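# Wind the cord onto the winder and set it down

## Task

Coil the entire cord onto the winder along its long axis so that it passes through both notches, with no loop sitting more than a finger's width away from the winder and no more than a finger's length of loose end hanging beyond the final notch it passes through; afterwards place the winder on the table and release it.

## Robot and tools

Robot: two arms, left_arm and right_arm, each ending in a two-finger gripper. The fingers extend along the gripper's +z axis and close along its y axis. The reported hand point (end_effector_position) lies between the finger pads, roughly 1 cm short of the tips. Each gripper carries a wrist camera.

Frame: everything is given in the scene frame. Its origin is at table-top height, centred between the two arm mounts, a little behind the table's near edge. +x points out over the table, +y toward left_arm's side, +z up. Arm names do not match left or right in the images. Actual bases: left_arm near (-0.006, +0.343, -0.015) m, right_arm near (-0.003, -0.340, -0.013) m. Printed hand positions and orientations can be a few cm off, worse when the arm is stretched.

The row of numbers: every motion command uses a row of 14 numbers, each in [-1, 1]: dx, dy, dz, rx, ry, rz, opening for left_arm, then the same seven for right_arm. Both arms always appear, even if only one should move. dx, dy, dz, rx, ry, rz are offsets, not poses: they are measured from that arm's Hand target at the moment the action or move begins, along the scene axes, with rotation about the Hand target's position. rx, ry, rz form a single rotation vector. Scale: 1.0 equals 0.6 m or 180 degrees (so 0.1 is 6 cm). The opening is absolute, not an offset: +1 fully open (0.094 m), -1 closed. Sending zeros for an arm's six pose numbers re-commands its current Hand target; you still must send the opening it should keep, because 0 is itself an opening command (half open). Repeating an offset moves the arm again by that amount.

execute_actions(actions, cameras): actions is a list of actions; each action is a table of up to 15 rows of 14 numbers, one row per 1/30 s step. A short table repeats its last row to fill 15 steps. Every row counts from the action's start pose, not from the previous row. Images are returned only when actions is empty or cameras names them (["all"], a list of names, or [] for none). An empty list also reports the scene number.

move(target, speed, blend, opening_speed, grip_force, blocking, cameras): drives each gripper in a straight line toward target, which is one 14-number row or a list of up to 15 rows; all rows are offsets from the same starting Hand targets. speed is in m/s (0.002 to 2.9, default 0.25; rotation up to twice that in rad/s), one value or one per row. blend (metres) rounds corners between listed rows; 0 means stop at each. opening_speed sets how fast openings change, per second on the -1..+1 scale, at least 0.2; use it when closing on something fragile. grip_force is newtons per pad, 10 to 50, one value or one per arm; it persists, and lower force closes more slowly. blocking=false returns early while the move continues. A move lasts at most 10 s of travel; it does not avoid obstacles or the other arm. Faster moves overshoot and strike harder; targets set deep past a contact press harder. Avoid paths near an arm's own base.

wait(seconds 0 to 10): lets time pass while arms hold. stop(): brakes a running move. zoom_image(camera, region [x0, y0, x1, y1] pixels, at most 504 by 504) enlarges part of that camera's newest image. Cameras: cam_head_left, cam_head_right, cam_high, cam_low, cam_left_wrist, cam_right_wrist, all 896x504. read_manual returns only licence text. finished_scene(scene) ends the current scene irreversibly; give the current scene number.

Results: each arm's end_effector_position (m) and end_effector_quat_wxyz, Hand target (the last commanded pose after clipping, which the next offsets start from), joint positions, torques, velocities (may be omitted if all near zero), grip_measured (measured opening on the -1..+1 scale; a couple of mm wide when empty, somewhat below the object's width when squeezing), and Tool commands. A move adds a move: line: done (within 10 mm and 2 degrees), off_target, moving, held, or fault, plus limits such as paced (commanded pose clipped) or held (steps withheld). Neither done nor off_target tells you whether the arm is touching something.

Behaviour to expect: grippers often stop short or sag, especially at long reach; check position and tilt after each move and correct with a further offset. Orientation commands are clipped to within 40 degrees of the current one per step. A blocked arm keeps pushing until commanded back past its gripper. To release, command an opening well above grip_measured.

Avoid: dropping the winder or cord, releasing moving parts, fast impacts, striking the table, the bar, plate or rail near the bases, or the other arm; letting grippers, wrist cameras or housings touch each other; pinching the other arm's fingers; anything falling off the table. Don't hold loads or stretched poses for long: motors heat, a MOTOR HOT line warns, and overheating folds the arm away for good. Loose objects may occasionally be nudged by outside disturbances.

Each tool is called after "Emit:" as a command line: name --argument value for each argument, lists and objects as JSON in quotes; but a table of rows of numbers goes row by row, as --pt "numbers of a row", without its own name.

## Session

Emit:
execute_actions --actions '[]'

Scene clock: 0.00 s.
left_arm: end_effector_position=(+0.3743, +0.3703, +0.0528) grip_measured=+1.000 end_effector_quat_wxyz=(+0.534, -0.055, +0.842, +0.054) | right_arm: end_effector_position=(+0.3800, -0.3535, +0.0677) grip_measured=+1.000 end_effector_quat_wxyz=(+0.591, +0.026, +0.801, -0.098)
Joint positions: left_arm=[0.006 1.522 0.345 0.739 -0.107 -0.054 0.094] | right_arm=[0.08 1.602 0.279 1.044 0.274 -0.051 0.094]
Joint velocities: within noise
Joint torques (N m): no reading
Heat: left arm: 40 °C; right arm: 42 °C.
Hand target: left_arm +0.3795, +0.3714, +0.0641; +0.550, -0.057, +0.832, +0.054 | right_arm +0.3833, -0.3533, +0.0768; +0.602, +0.028, +0.792, -0.096
Tool commands: left_gripper/opening=+1.0 right_gripper/opening=+1.0

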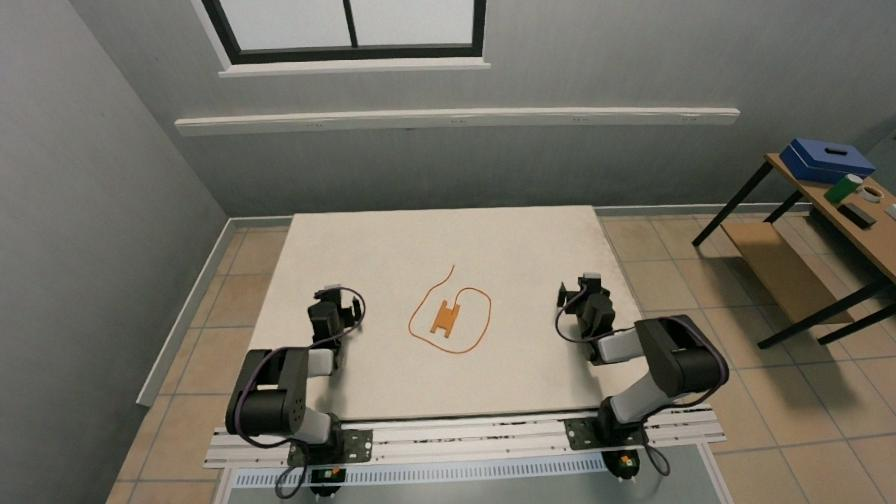

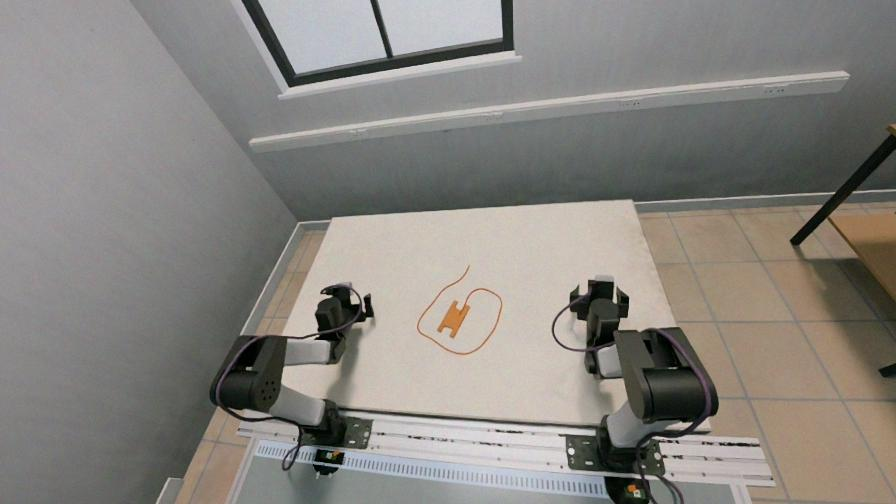

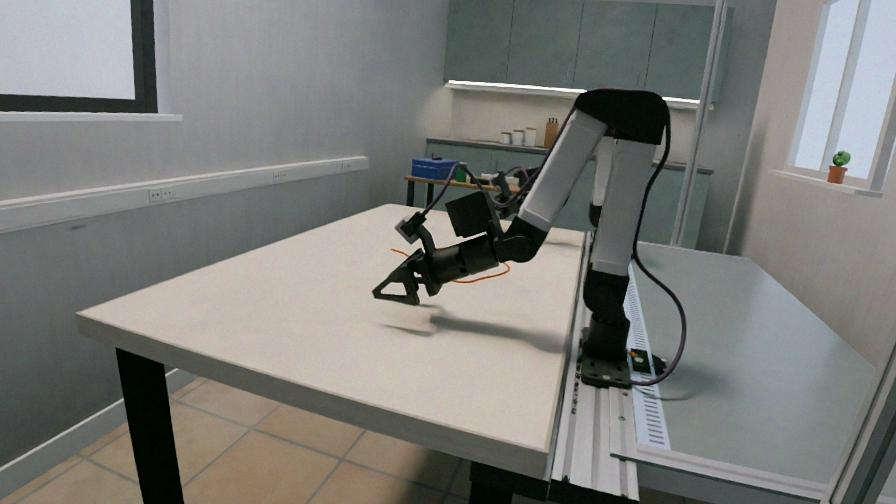

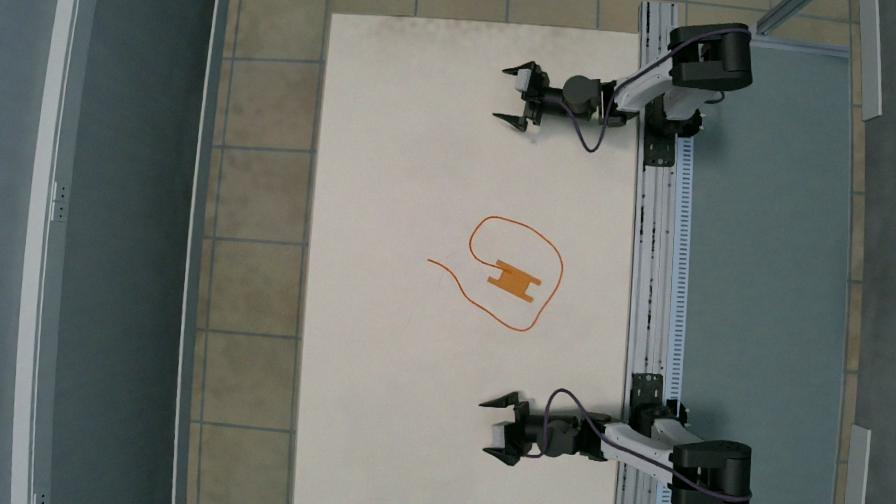

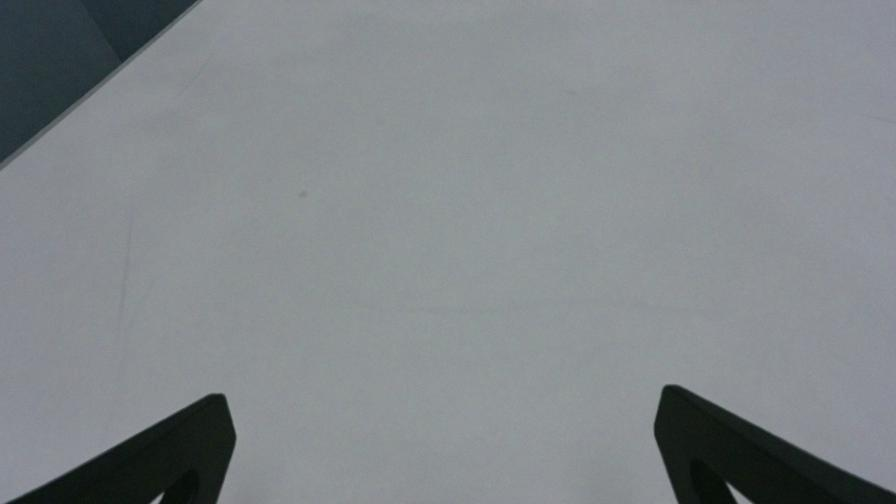

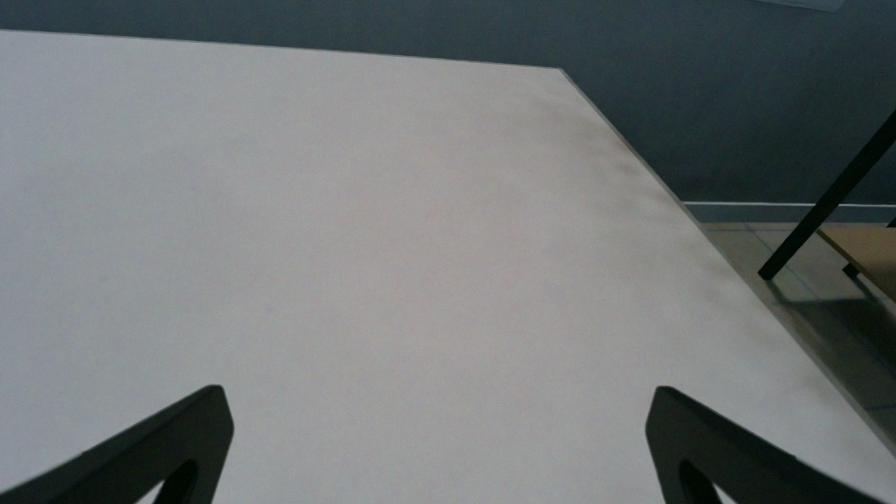

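Emit:
zoom_image --camera "cam_high" --region '[410, 200, 590, 350]'

Emit:
zoom_image --camera "cam_head_left" --region '[390, 250, 510, 370]'

Scaled by 2.800 from the camera's 896x504 image, which has a finer 1280x720 frame.

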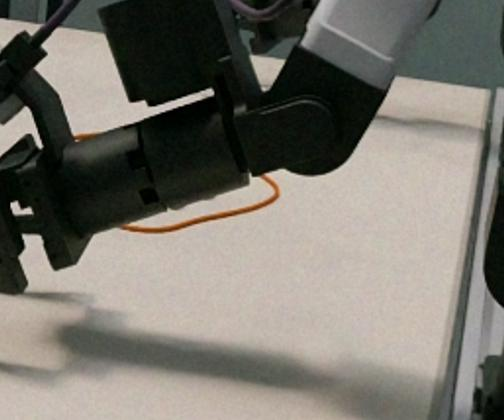

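Scaled by 4.200 from the camera's 896x504 image, which has a finer 1280x720 frame.

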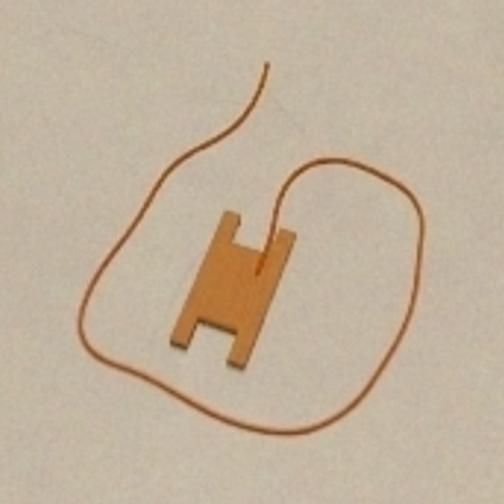

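Emit:
zoom_image --camera "cam_low" --region '[410, 200, 580, 350]'

Emit:
zoom_image --camera "cam_low" --region '[475, 245, 555, 315]'

Emit:
zoom_image --camera "cam_head_left" --region '[425, 290, 475, 345]'

Scaled by 2.965 from the camera's 896x504 image, which has a finer 1280x720 frame.

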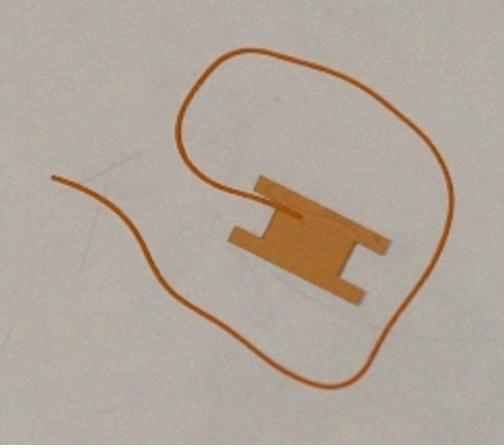

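Scaled by 6.300 from the camera's 896x504 image, which has a finer 1280x720 frame.

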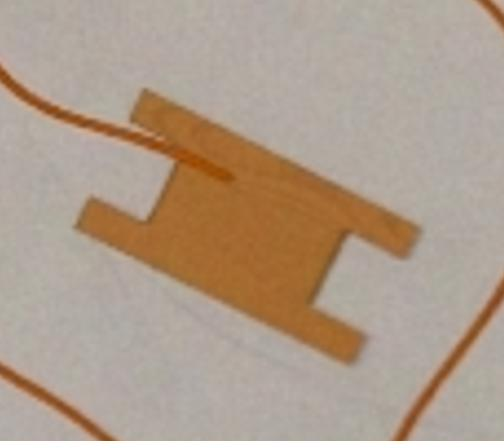

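Scaled by 9.164 from the camera's 896x504 image, which has a finer 1280x720 frame.

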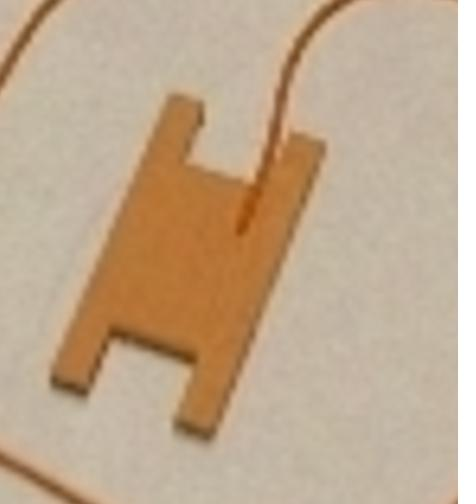

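Emit:
move --target '[-0.1242, -0.5183, 0.1433, 0.0392, 0.3742, -0.1518, 1.0, 0, 0, 0, 0, 0, 0, 1.0]' --speed 0.3 --cameras '["all"]'

Scene clock: 267.80 s.
left_arm: end_effector_position=(+0.3043, +0.0620, +0.1461) grip_measured=+1.000 end_effector_quat_wxyz=(+0.026, +0.208, +0.978, -0.008) | right_arm: end_effector_position=(+0.3800, -0.3535, +0.0677) grip_measured=+1.000 end_effector_quat_wxyz=(+0.591, +0.026, +0.801, -0.098)
Joint positions: left_arm=[-0.747 2.101 2.178 -1.566 0.009 -0.305 0.094] | right_arm=[0.08 1.602 0.279 1.044 0.274 -0.051 0.094]
Joint torques (N m): left_arm=[0.29 -7.34 7.51 0.34 0.03 -0.12] | right_arm=[-0.39 -6.24 4.74 1.92 0.06 -0.04]
Heat: left arm: 44 °C; right arm: 51 °C.
Hand target: left_arm +0.3050, +0.0603, +0.1501; +0.001, +0.201, +0.980, +0.000 | right_arm +0.3833, -0.3533, +0.0768; +0.602, +0.028, +0.792, -0.096
Off the commanded pose: left_arm 0.004 m, 3 deg | right_arm 0.010 m, 2 deg.
joint sent to its limit (left arm) — joint 4 (wrist pitch), lower limit. The joint targets are off in orientation, not in position.
move: off_target (left_arm)
camera_calibration:
cam_left_wrist: T_world_to_cam=[[-0.42663, -0.904084, 0.024874, 0.182921], [-0.837181, 0.405167, 0.367378, 0.214844], [-0.342219, 0.135911, -0.929739, 0.321919], [0, 0, 0, 1]] pos_world=[0.36807, 0.0345756, 0.215821]

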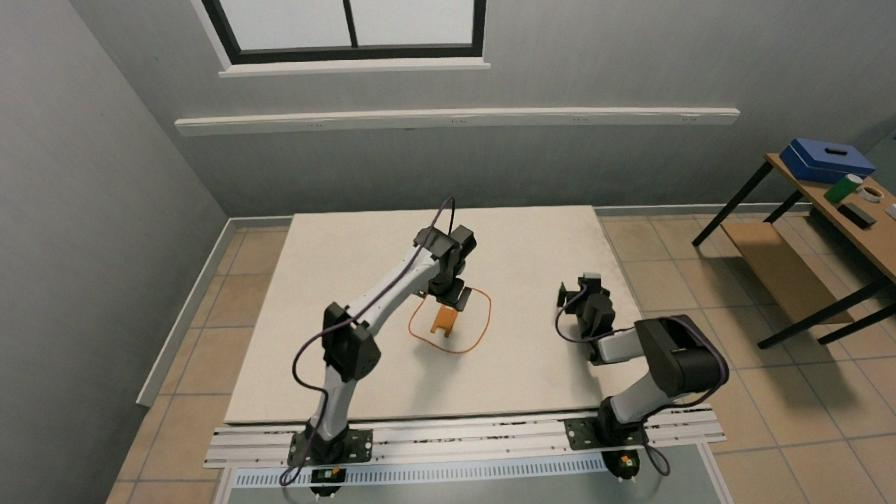

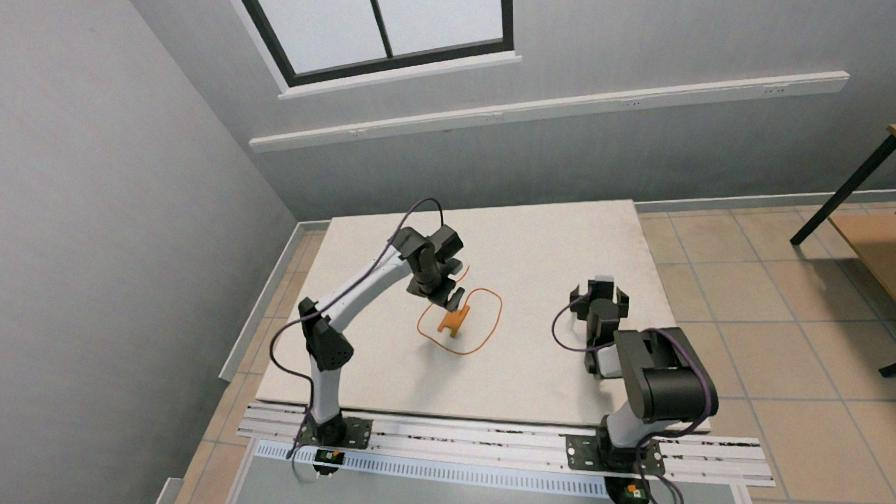

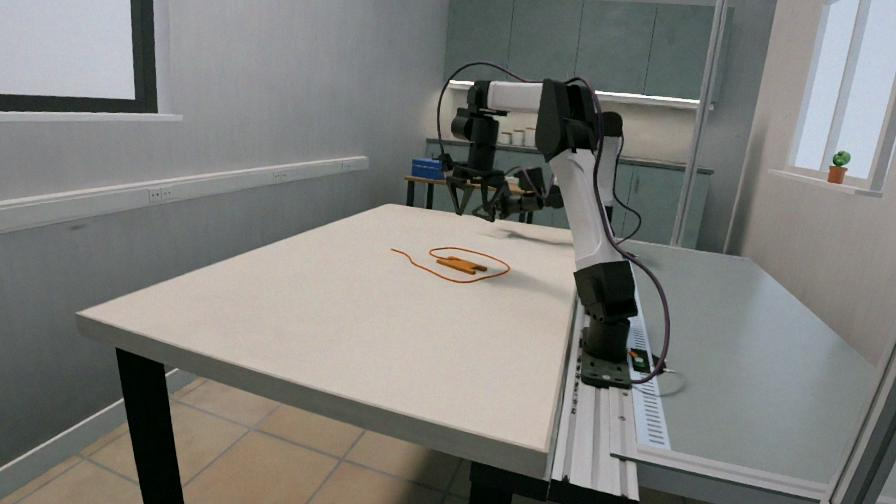

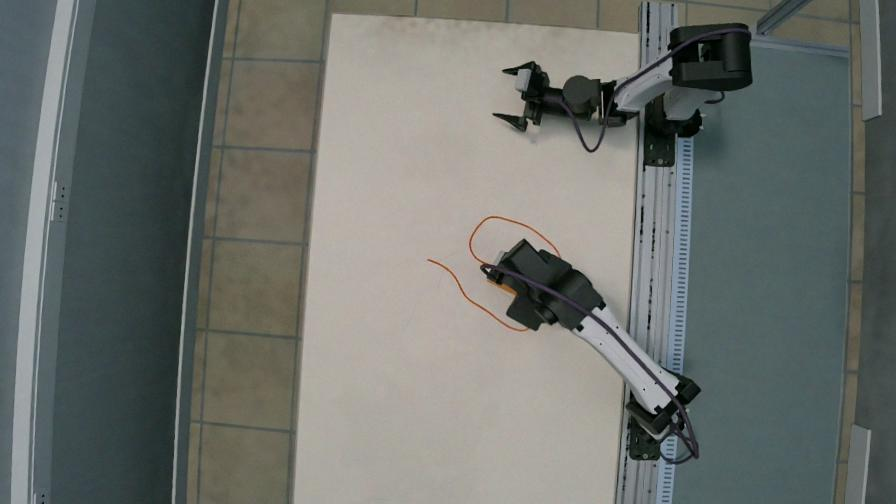

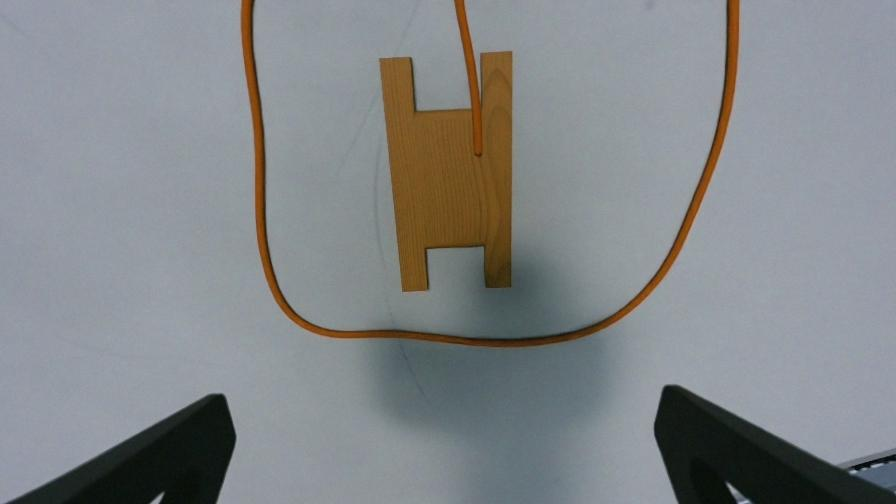

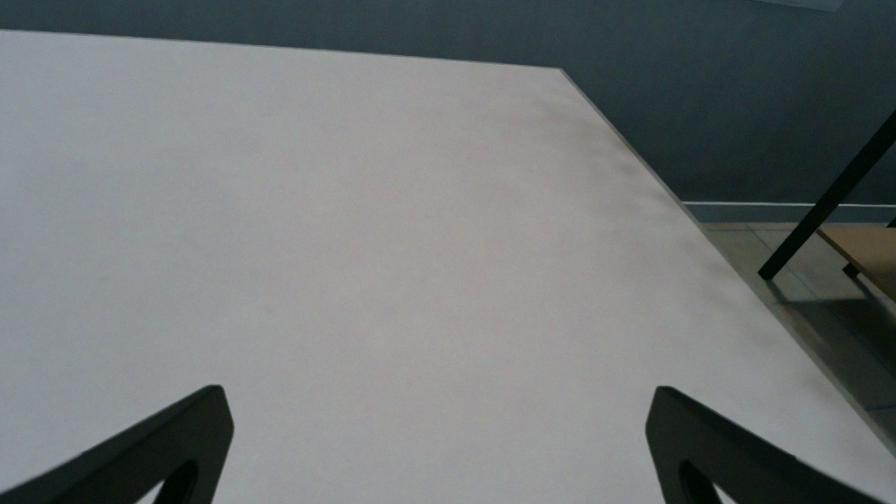

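Emit:
move --target '[-0.035, 0.0053, -0.1835, 0, 0, 0.0044, 1.0, 0, 0, 0, 0, 0, 0, 1.0]' --speed 0.2 --cameras '["cam_left_wrist", "cam_high", "cam_low"]'

Scene clock: 311.83 s.
left_arm: end_effector_position=(+0.2816, +0.0694, +0.0248) grip_measured=+1.000 end_effector_quat_wxyz=(-0.022, +0.200, +0.979, +0.018) | right_arm: end_effector_position=(+0.3800, -0.3535, +0.0677) grip_measured=+1.000 end_effector_quat_wxyz=(+0.591, +0.026, +0.801, -0.098)
Joint positions: left_arm=[-0.776 2.1 1.69 -1.188 0.012 -0.35 0.094] | right_arm=[0.08 1.602 0.279 1.044 0.274 -0.051 0.094]
Joint torques (N m): left_arm=[-0.16 -11.43 4.71 0.5 -0.01 -0.13] | right_arm=[-0.47 -6.28 4.46 1.94 0.1 -0.07]
Heat: left arm: 45 °C; right arm: 51 °C.
Hand target: left_arm +0.2840, +0.0636, +0.0400; +0.001, +0.194, +0.981, +0.000 | right_arm +0.3833, -0.3533, +0.0768; +0.602, +0.028, +0.792, -0.096
Off the commanded pose: left_arm 0.016 m, 3 deg | right_arm 0.010 m, 2 deg.
move: off_target (left_arm)
camera_calibration:
cam_left_wrist: T_world_to_cam=[[-0.409464, -0.912315, -0.00454388, 0.179371], [-0.809771, 0.361137, 0.46244, 0.230423], [-0.42025, 0.193032, -0.886639, 0.217311], [0, 0, 0, 1]] pos_world=[0.351361, 0.0384803, 0.0869341]
Images, in order (width x height): cam_high 896x504, cam_low 896x504, cam_left_wrist 896x504.

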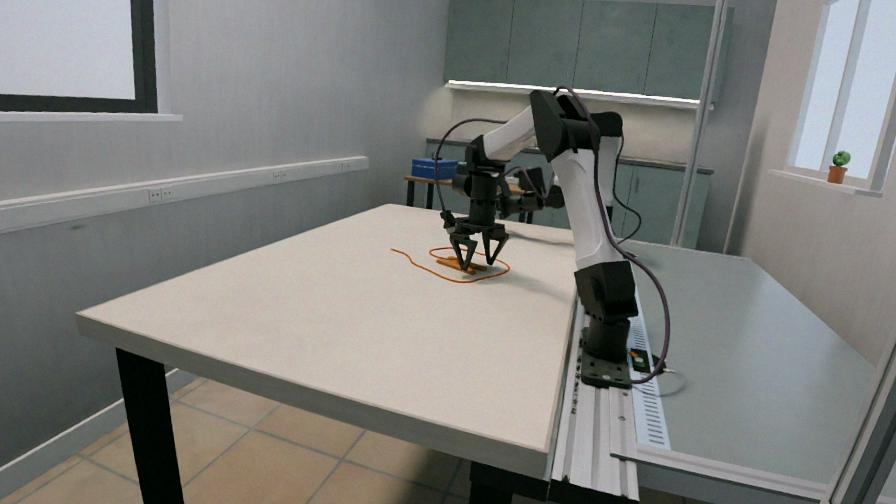

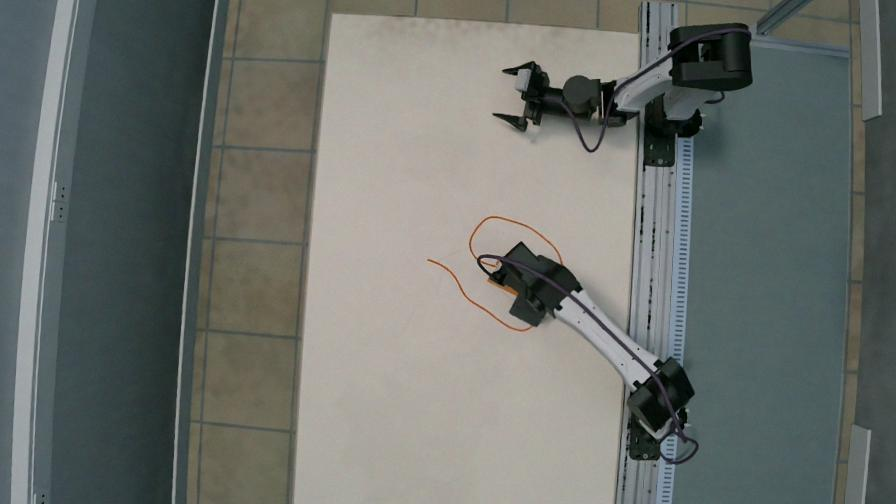

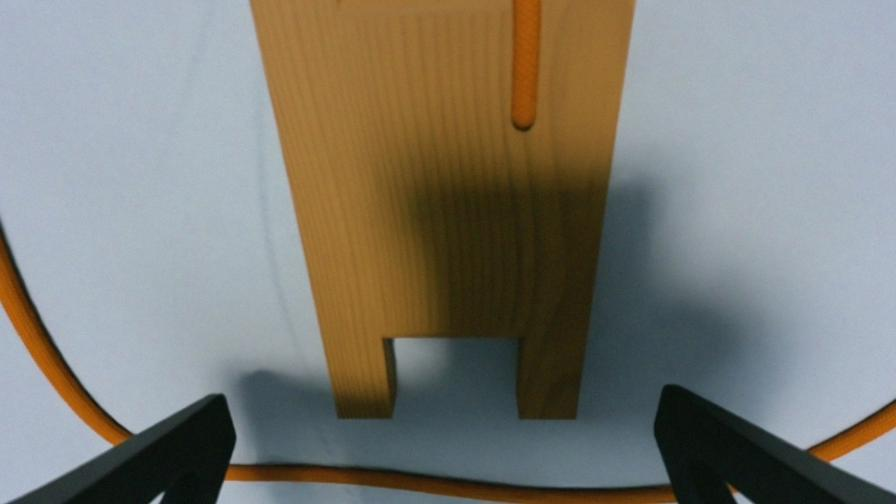

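Emit:
zoom_image --camera "cam_high" --region '[420, 210, 530, 290]'

Scaled by 4.582 from the camera's 896x504 image, which has a finer 1280x720 frame.

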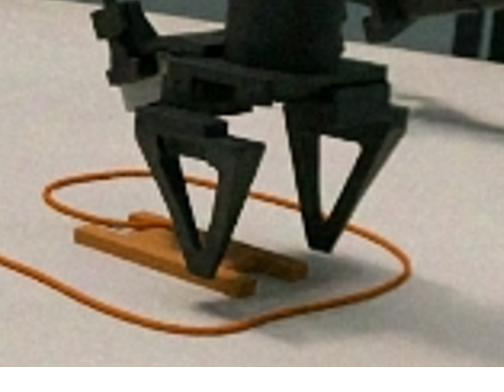

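Emit:
move --target '[0.003, -0.006, -0.0175, -0.014, -0.0115, 0, 1.0, 0, 0, 0, 0, 0, 0, 1.0]' --speed 0.08 --cameras '["cam_left_wrist", "cam_high"]'

Emit:
zoom_image --camera "cam_high" --region '[420, 210, 530, 290]'

Scene clock: 336.83 s.
left_arm: end_effector_position=(+0.2810, +0.0680, +0.0142) grip_measured=+1.000 end_effector_quat_wxyz=(-0.005, +0.199, +0.980, +0.003) | right_arm: end_effector_position=(+0.3800, -0.3535, +0.0677) grip_measured=+1.000 end_effector_quat_wxyz=(+0.591, +0.026, +0.801, -0.098)
Joint positions: left_arm=[-0.776 2.068 1.6 -1.085 0.021 -0.352 0.094] | right_arm=[0.08 1.602 0.279 1.044 0.274 -0.051 0.094]
Joint torques (N m): left_arm=[-0.27 -11.3 4.63 0.74 -0.02 -0.14] | right_arm=[-0.59 -6.42 4.3 1.97 0.01 -0.06]
Heat: left arm: 51 °C; right arm: 52 °C.
Hand target: left_arm +0.2858, +0.0600, +0.0295; +0.023, +0.194, +0.981, -0.018 | right_arm +0.3833, -0.3533, +0.0768; +0.602, +0.028, +0.792, -0.096
Off the commanded pose: left_arm 0.018 m, 4 deg | right_arm 0.010 m, 2 deg.
move: off_target (left_arm)
camera_calibration:
cam_left_wrist: T_world_to_cam=[[-0.408051, -0.912775, 0.0183516, 0.177153], [-0.822028, 0.37608, 0.427591, 0.238257], [-0.397196, 0.159393, -0.903786, 0.203966], [0, 0, 0, 1]] pos_world=[0.349156, 0.0395862, 0.0792141]
Images, in order (width x height): cam_high 896x504, cam_left_wrist 896x504.

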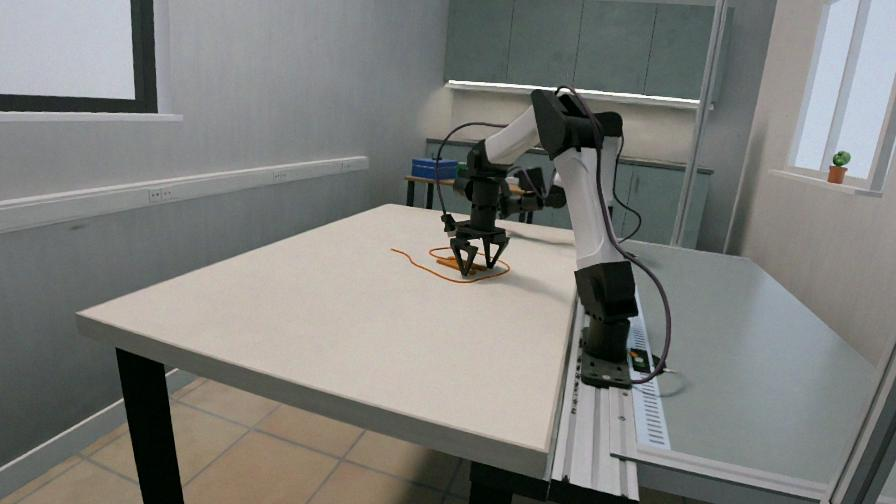

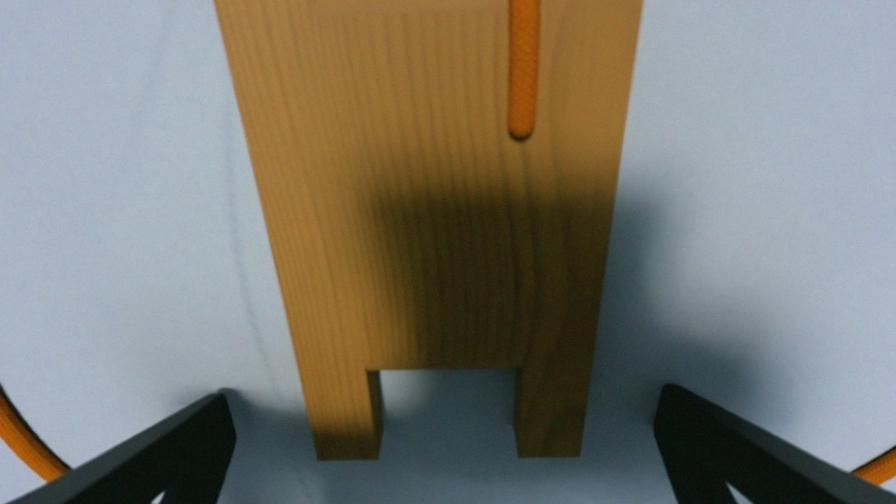

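Scaled by 4.582 from the camera's 896x504 image, which has a finer 1280x720 frame.

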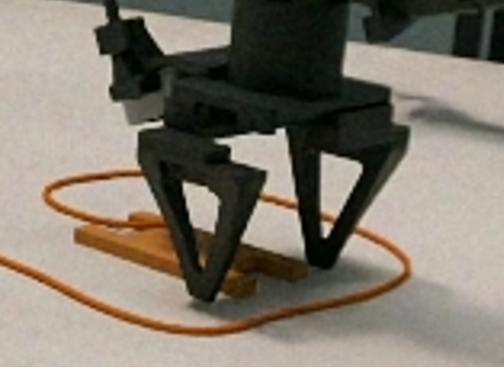

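Emit:
move --target '[0, 0, 0, 0, 0, 0, 0.17, 0, 0, 0, 0, 0, 0, 1.0]' --opening_speed 0.5 --cameras '["cam_left_wrist"]'

Scene clock: 348.13 s.
left_arm: end_effector_position=(+0.2831, +0.0656, +0.0142) grip_measured=+0.172 end_effector_quat_wxyz=(+0.000, +0.199, +0.980, -0.001) | right_arm: end_effector_position=(+0.3800, -0.3535, +0.0677) grip_measured=+1.000 end_effector_quat_wxyz=(+0.591, +0.026, +0.801, -0.098)
Joint positions: left_arm=[-0.776 2.068 1.6 -1.072 0.023 -0.353 0.055] | right_arm=[0.08 1.602 0.279 1.044 0.274 -0.051 0.094]
Joint velocities: left_arm=[-0.007 -0.017 -0.007 -0.022 0.051 -0.051 0.016] | right_arm=[within noise]
Joint torques (N m): left_arm=[-0.25 -11.23 4.64 0.64 -0.05 -0.14] | right_arm=[-0.25 -6.37 4.55 1.95 0.04 -0.03]
Heat: left arm: 51 °C; right arm: 52 °C.
Hand target: left_arm +0.2859, +0.0600, +0.0296; +0.023, +0.194, +0.981, -0.018 | right_arm +0.3833, -0.3533, +0.0768; +0.602, +0.028, +0.792, -0.096
Off the commanded pose: left_arm 0.017 m, 3 deg | right_arm 0.010 m, 2 deg.
move: off_target (left_arm)
camera_calibration:
cam_left_wrist: T_world_to_cam=[[-0.40774, -0.912775, 0.0242823, 0.175657], [-0.825573, 0.379887, 0.417271, 0.241795], [-0.390099, 0.150091, -0.908458, 0.203827], [0, 0, 0, 1]] pos_world=[0.350755, 0.0378877, 0.0800092]
Images, in order (width x height): cam_left_wrist 896x504.

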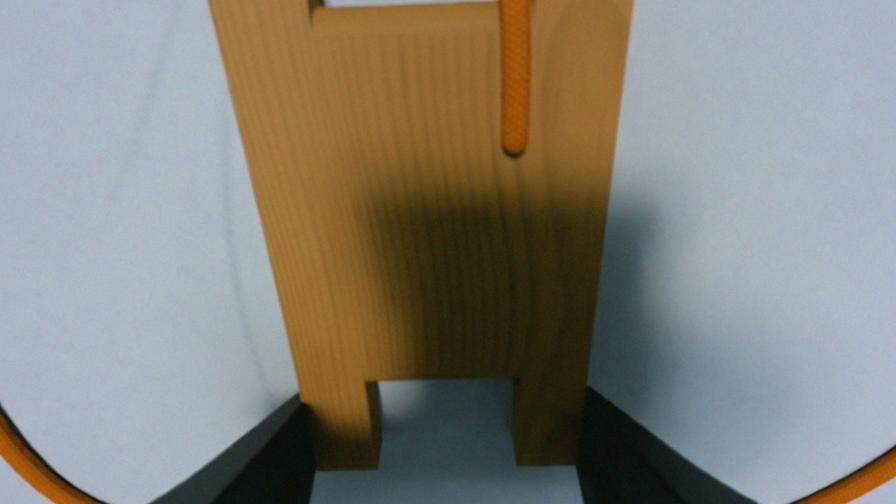

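Emit:
move --target '[0, 0, 0, 0, 0, 0, 0.09, 0, 0, 0, 0, 0, 0, 1.0]' --opening_speed 0.3

Scene clock: 353.57 s.
left_arm: end_effector_position=(+0.2831, +0.0656, +0.0142) grip_measured=+0.163 end_effector_quat_wxyz=(+0.000, +0.198, +0.980, -0.001) | right_arm: end_effector_position=(+0.3800, -0.3535, +0.0677) grip_measured=+1.000 end_effector_quat_wxyz=(+0.591, +0.026, +0.801, -0.098)
Joint positions: left_arm=[-0.776 2.068 1.6 -1.072 0.023 -0.353 0.055] | right_arm=[0.08 1.602 0.279 1.044 0.274 -0.051 0.094]
Joint torques (N m): left_arm=[-0.25 -11.29 4.64 0.63 -0.05 -0.13] | right_arm=[-0.02 -6.34 4.52 1.96 0 -0.13]
Heat: left arm: 52 °C; right arm: 52 °C.
Hand target: left_arm +0.2858, +0.0600, +0.0296; +0.023, +0.194, +0.981, -0.018 | right_arm +0.3833, -0.3533, +0.0768; +0.602, +0.028, +0.792, -0.096
Off the commanded pose: left_arm 0.017 m, 3 deg | right_arm 0.010 m, 2 deg.
move: off_target (left_arm)

Emit:
move --target '[0, 0, 0.17, 0, 0, 0, 0.09, 0, 0, 0, 0, 0, 0, 1.0]' --speed 0.12 --cameras '["cam_left_wrist", "cam_high", "cam_low", "cam_head_left"]'

Scene clock: 431.13 s.
left_arm: end_effector_position=(+0.2848, +0.0613, +0.1124) grip_measured=+0.163 end_effector_quat_wxyz=(+0.006, +0.199, +0.980, -0.005) | right_arm: end_effector_position=(+0.3800, -0.3535, +0.0677) grip_measured=+1.000 end_effector_quat_wxyz=(+0.591, +0.026, +0.801, -0.098)
Joint positions: left_arm=[-0.776 2.043 1.954 -1.438 0.023 -0.353 0.055] | right_arm=[0.08 1.602 0.279 1.044 0.274 -0.051 0.094]
Joint torques (N m): left_arm=[0.28 -10.07 7.62 0.3 -0.05 -0.09] | right_arm=[-0.42 -6.58 4.49 1.93 0.09 -0.11]
Heat: left arm: 56 °C; right arm: 52 °C.
Hand target: left_arm +0.2858, +0.0600, +0.1315; +0.023, +0.194, +0.981, -0.018 | right_arm +0.3833, -0.3533, +0.0768; +0.602, +0.028, +0.792, -0.096
Off the commanded pose: left_arm 0.019 m, 2 deg | right_arm 0.010 m, 2 deg.
move: off_target (left_arm)
camera_calibration:
cam_left_wrist: T_world_to_cam=[[-0.407932, -0.912556, 0.028852, 0.16952], [-0.829852, 0.383768, 0.405052, 0.206195], [-0.380705, 0.141291, -0.913838, 0.292849], [0, 0, 0, 1]] pos_world=[0.351753, 0.0341888, 0.179206]
Images, in order (width x height): cam_head_left 896x504, cam_high 896x504, cam_low 896x504, cam_left_wrist 896x504.

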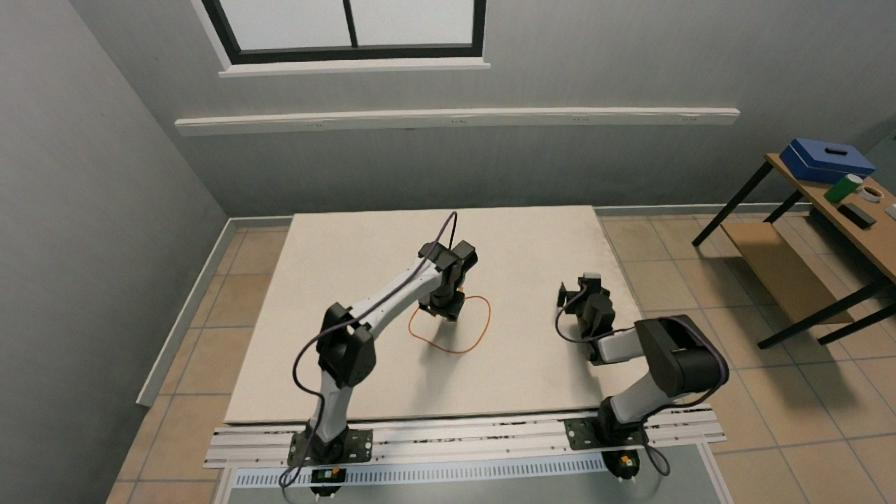

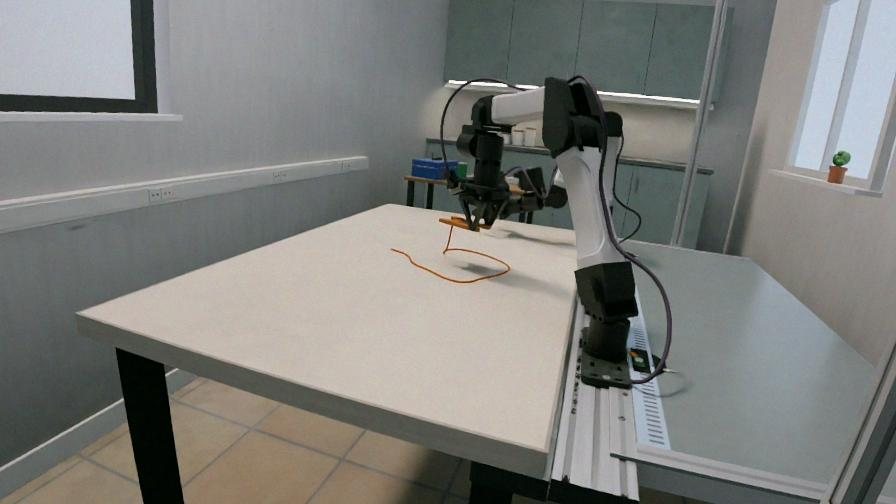

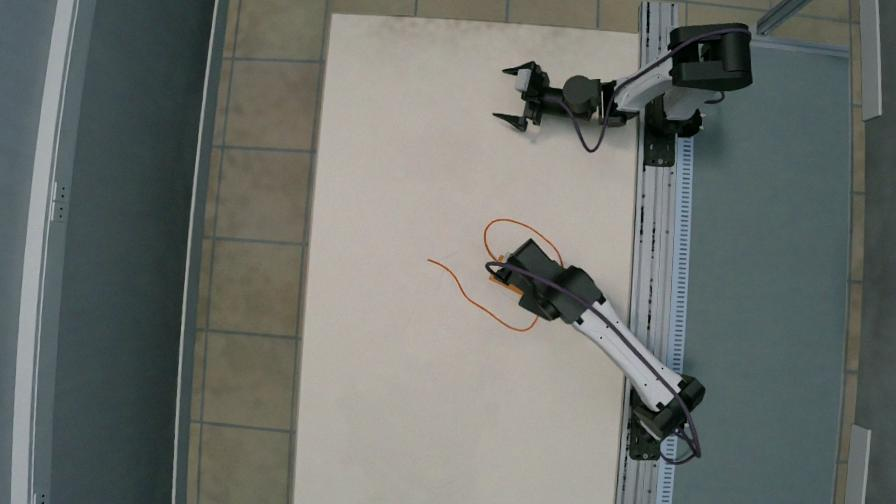

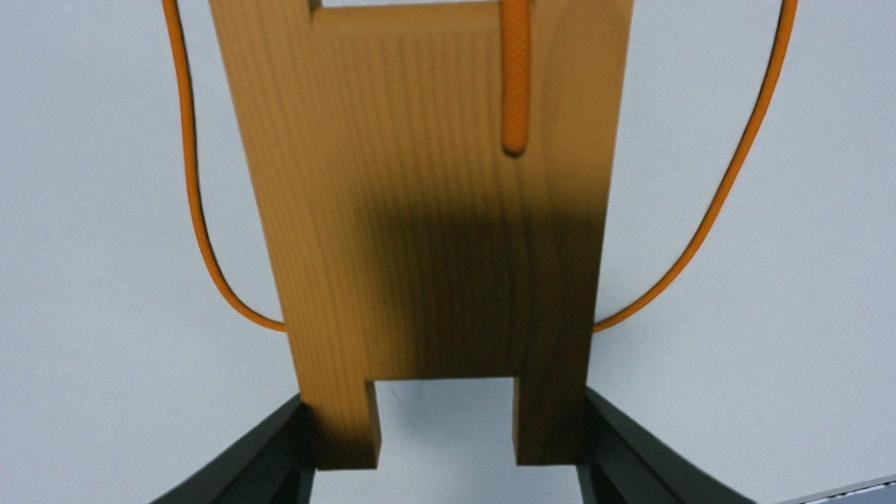

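Emit:
move --target '[0, 0, 0, 0, 0, 0, 0.09, -0.1622, 0.483, 0.0553, 0.5201, 0.2029, 0.2523, -0.1]' --speed 0.25 --cameras '["all"]'

Scene clock: 520.13 s.
left_arm: end_effector_position=(+0.2847, +0.0614, +0.1124) grip_measured=+0.163 end_effector_quat_wxyz=(+0.005, +0.199, +0.980, -0.005) | right_arm: end_effector_position=(+0.2840, -0.0676, +0.1022) grip_measured=-0.097 end_effector_quat_wxyz=(+0.136, +0.154, +0.702, +0.682)
Joint positions: left_arm=[-0.776 2.043 1.954 -1.438 0.023 -0.353 0.055] | right_arm=[0.477 1.844 0.347 1.463 -0.673 1.551 0.042]
Joint torques (N m): left_arm=[0.25 -10.09 7.64 0.27 -0.04 -0.08] | right_arm=[0.24 -5.56 4.41 2.12 -0.05 -0.09]
Heat: left arm: 59 °C; right arm: 52 °C.
Hand target: left_arm +0.2858, +0.0600, +0.1315; +0.023, +0.194, +0.981, -0.018 | right_arm +0.2859, -0.0635, +0.1100; +0.142, +0.142, +0.693, +0.692
Off the commanded pose: left_arm 0.019 m, 3 deg | right_arm 0.009 m, 2 deg.
move: off_target (left_arm)
camera_calibration:
cam_left_wrist: T_world_to_cam=[[-0.407904, -0.912571, 0.0287779, 0.169574], [-0.829722, 0.383656, 0.405425, 0.205965], [-0.38102, 0.141497, -0.913675, 0.292872], [0, 0, 0, 1]] pos_world=[0.351653, 0.0342888, 0.179206]
cam_right_wrist: T_world_to_cam=[[-0.0169813, -0.0344435, -0.999262, 0.103863], [-0.998912, -0.0428276, 0.0184516, 0.316458], [-0.0434315, 0.998489, -0.0336788, 0.172661], [0, 0, 0, 1]] pos_world=[0.325376, -0.15527, 0.103762]

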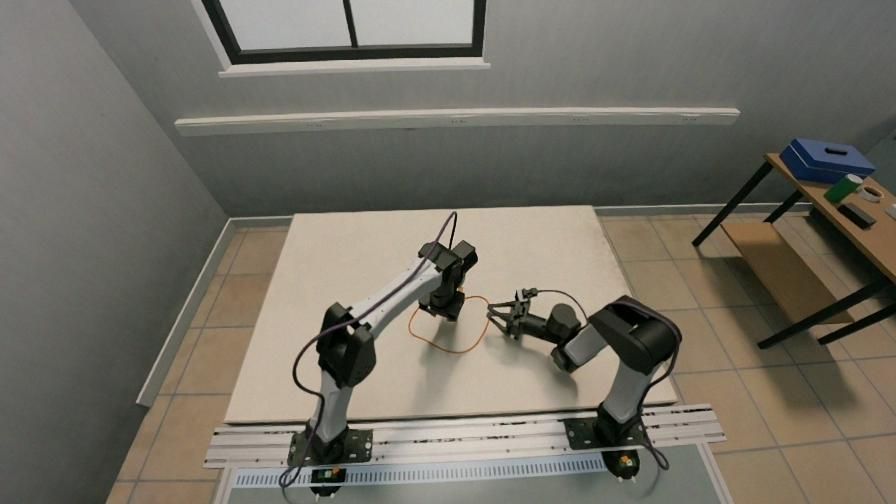

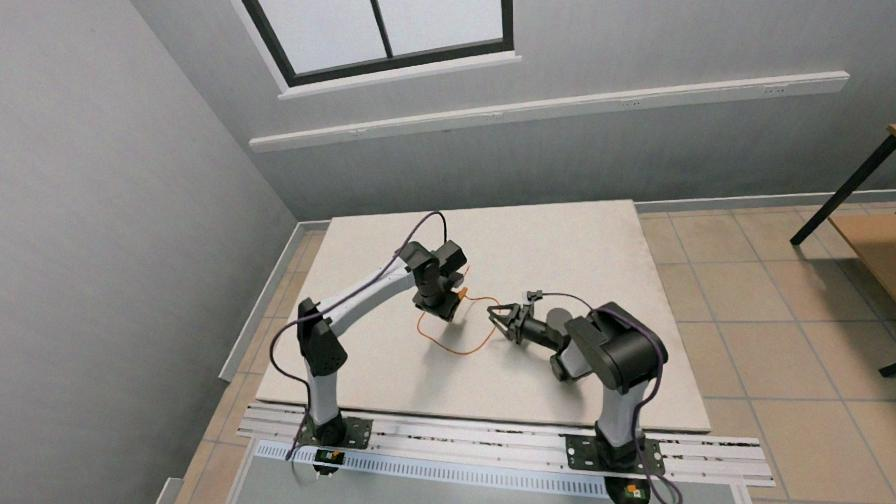

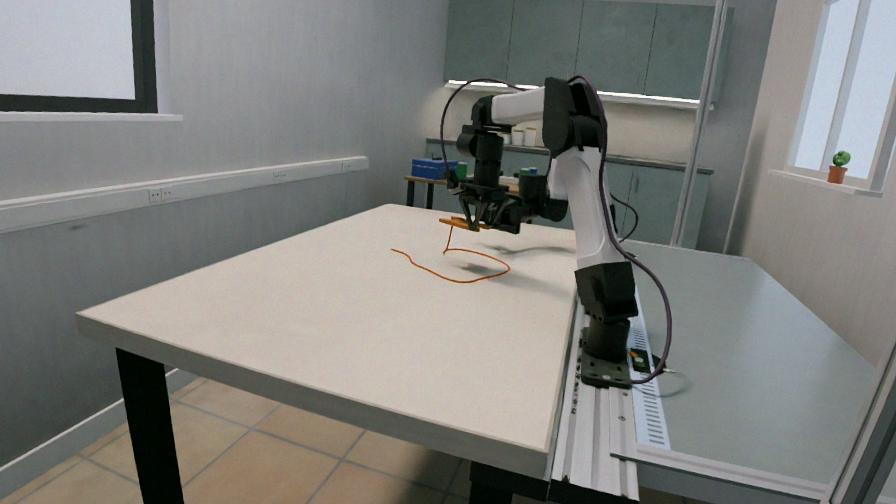

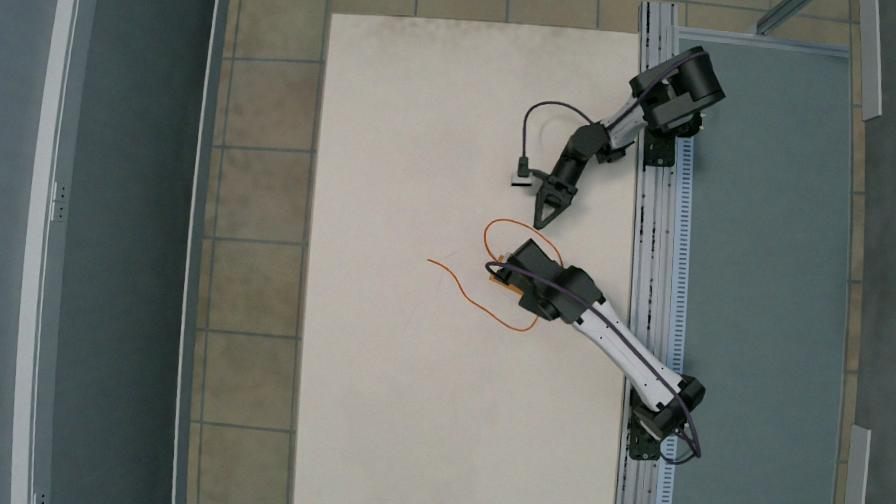

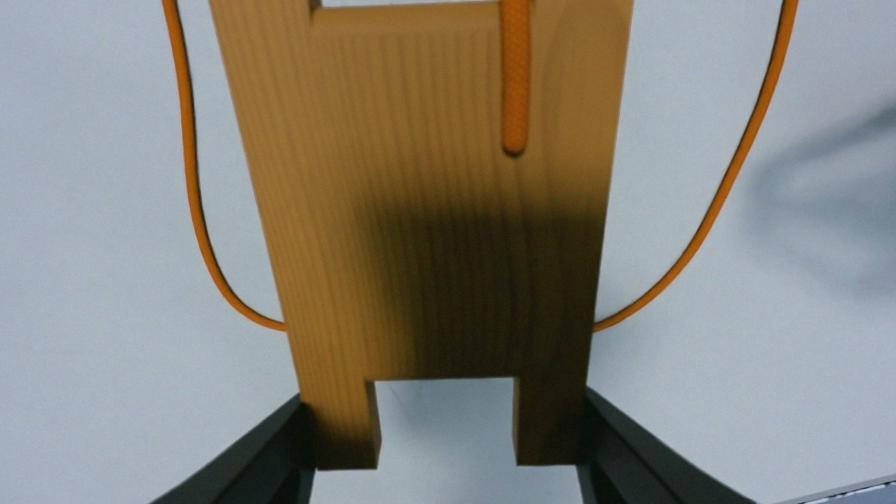

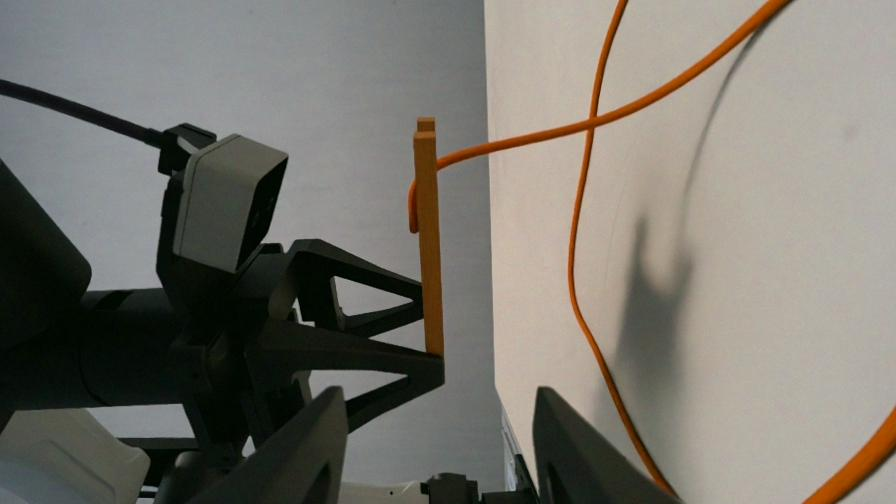

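Emit:
zoom_image --camera "cam_right_wrist" --region '[330, 90, 570, 450]'

Emit:
zoom_image --camera "cam_low" --region '[460, 180, 600, 320]'

Scaled by 1.400 from the camera's 896x504 image, which has a finer 1280x720 frame.

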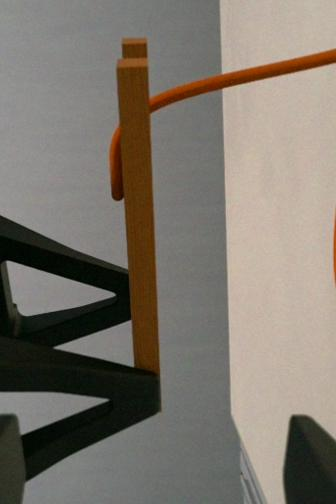

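Scaled by 3.600 from the camera's 896x504 image, which has a finer 1280x720 frame.

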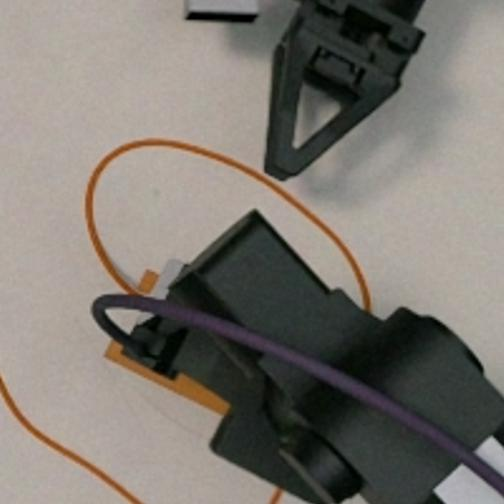

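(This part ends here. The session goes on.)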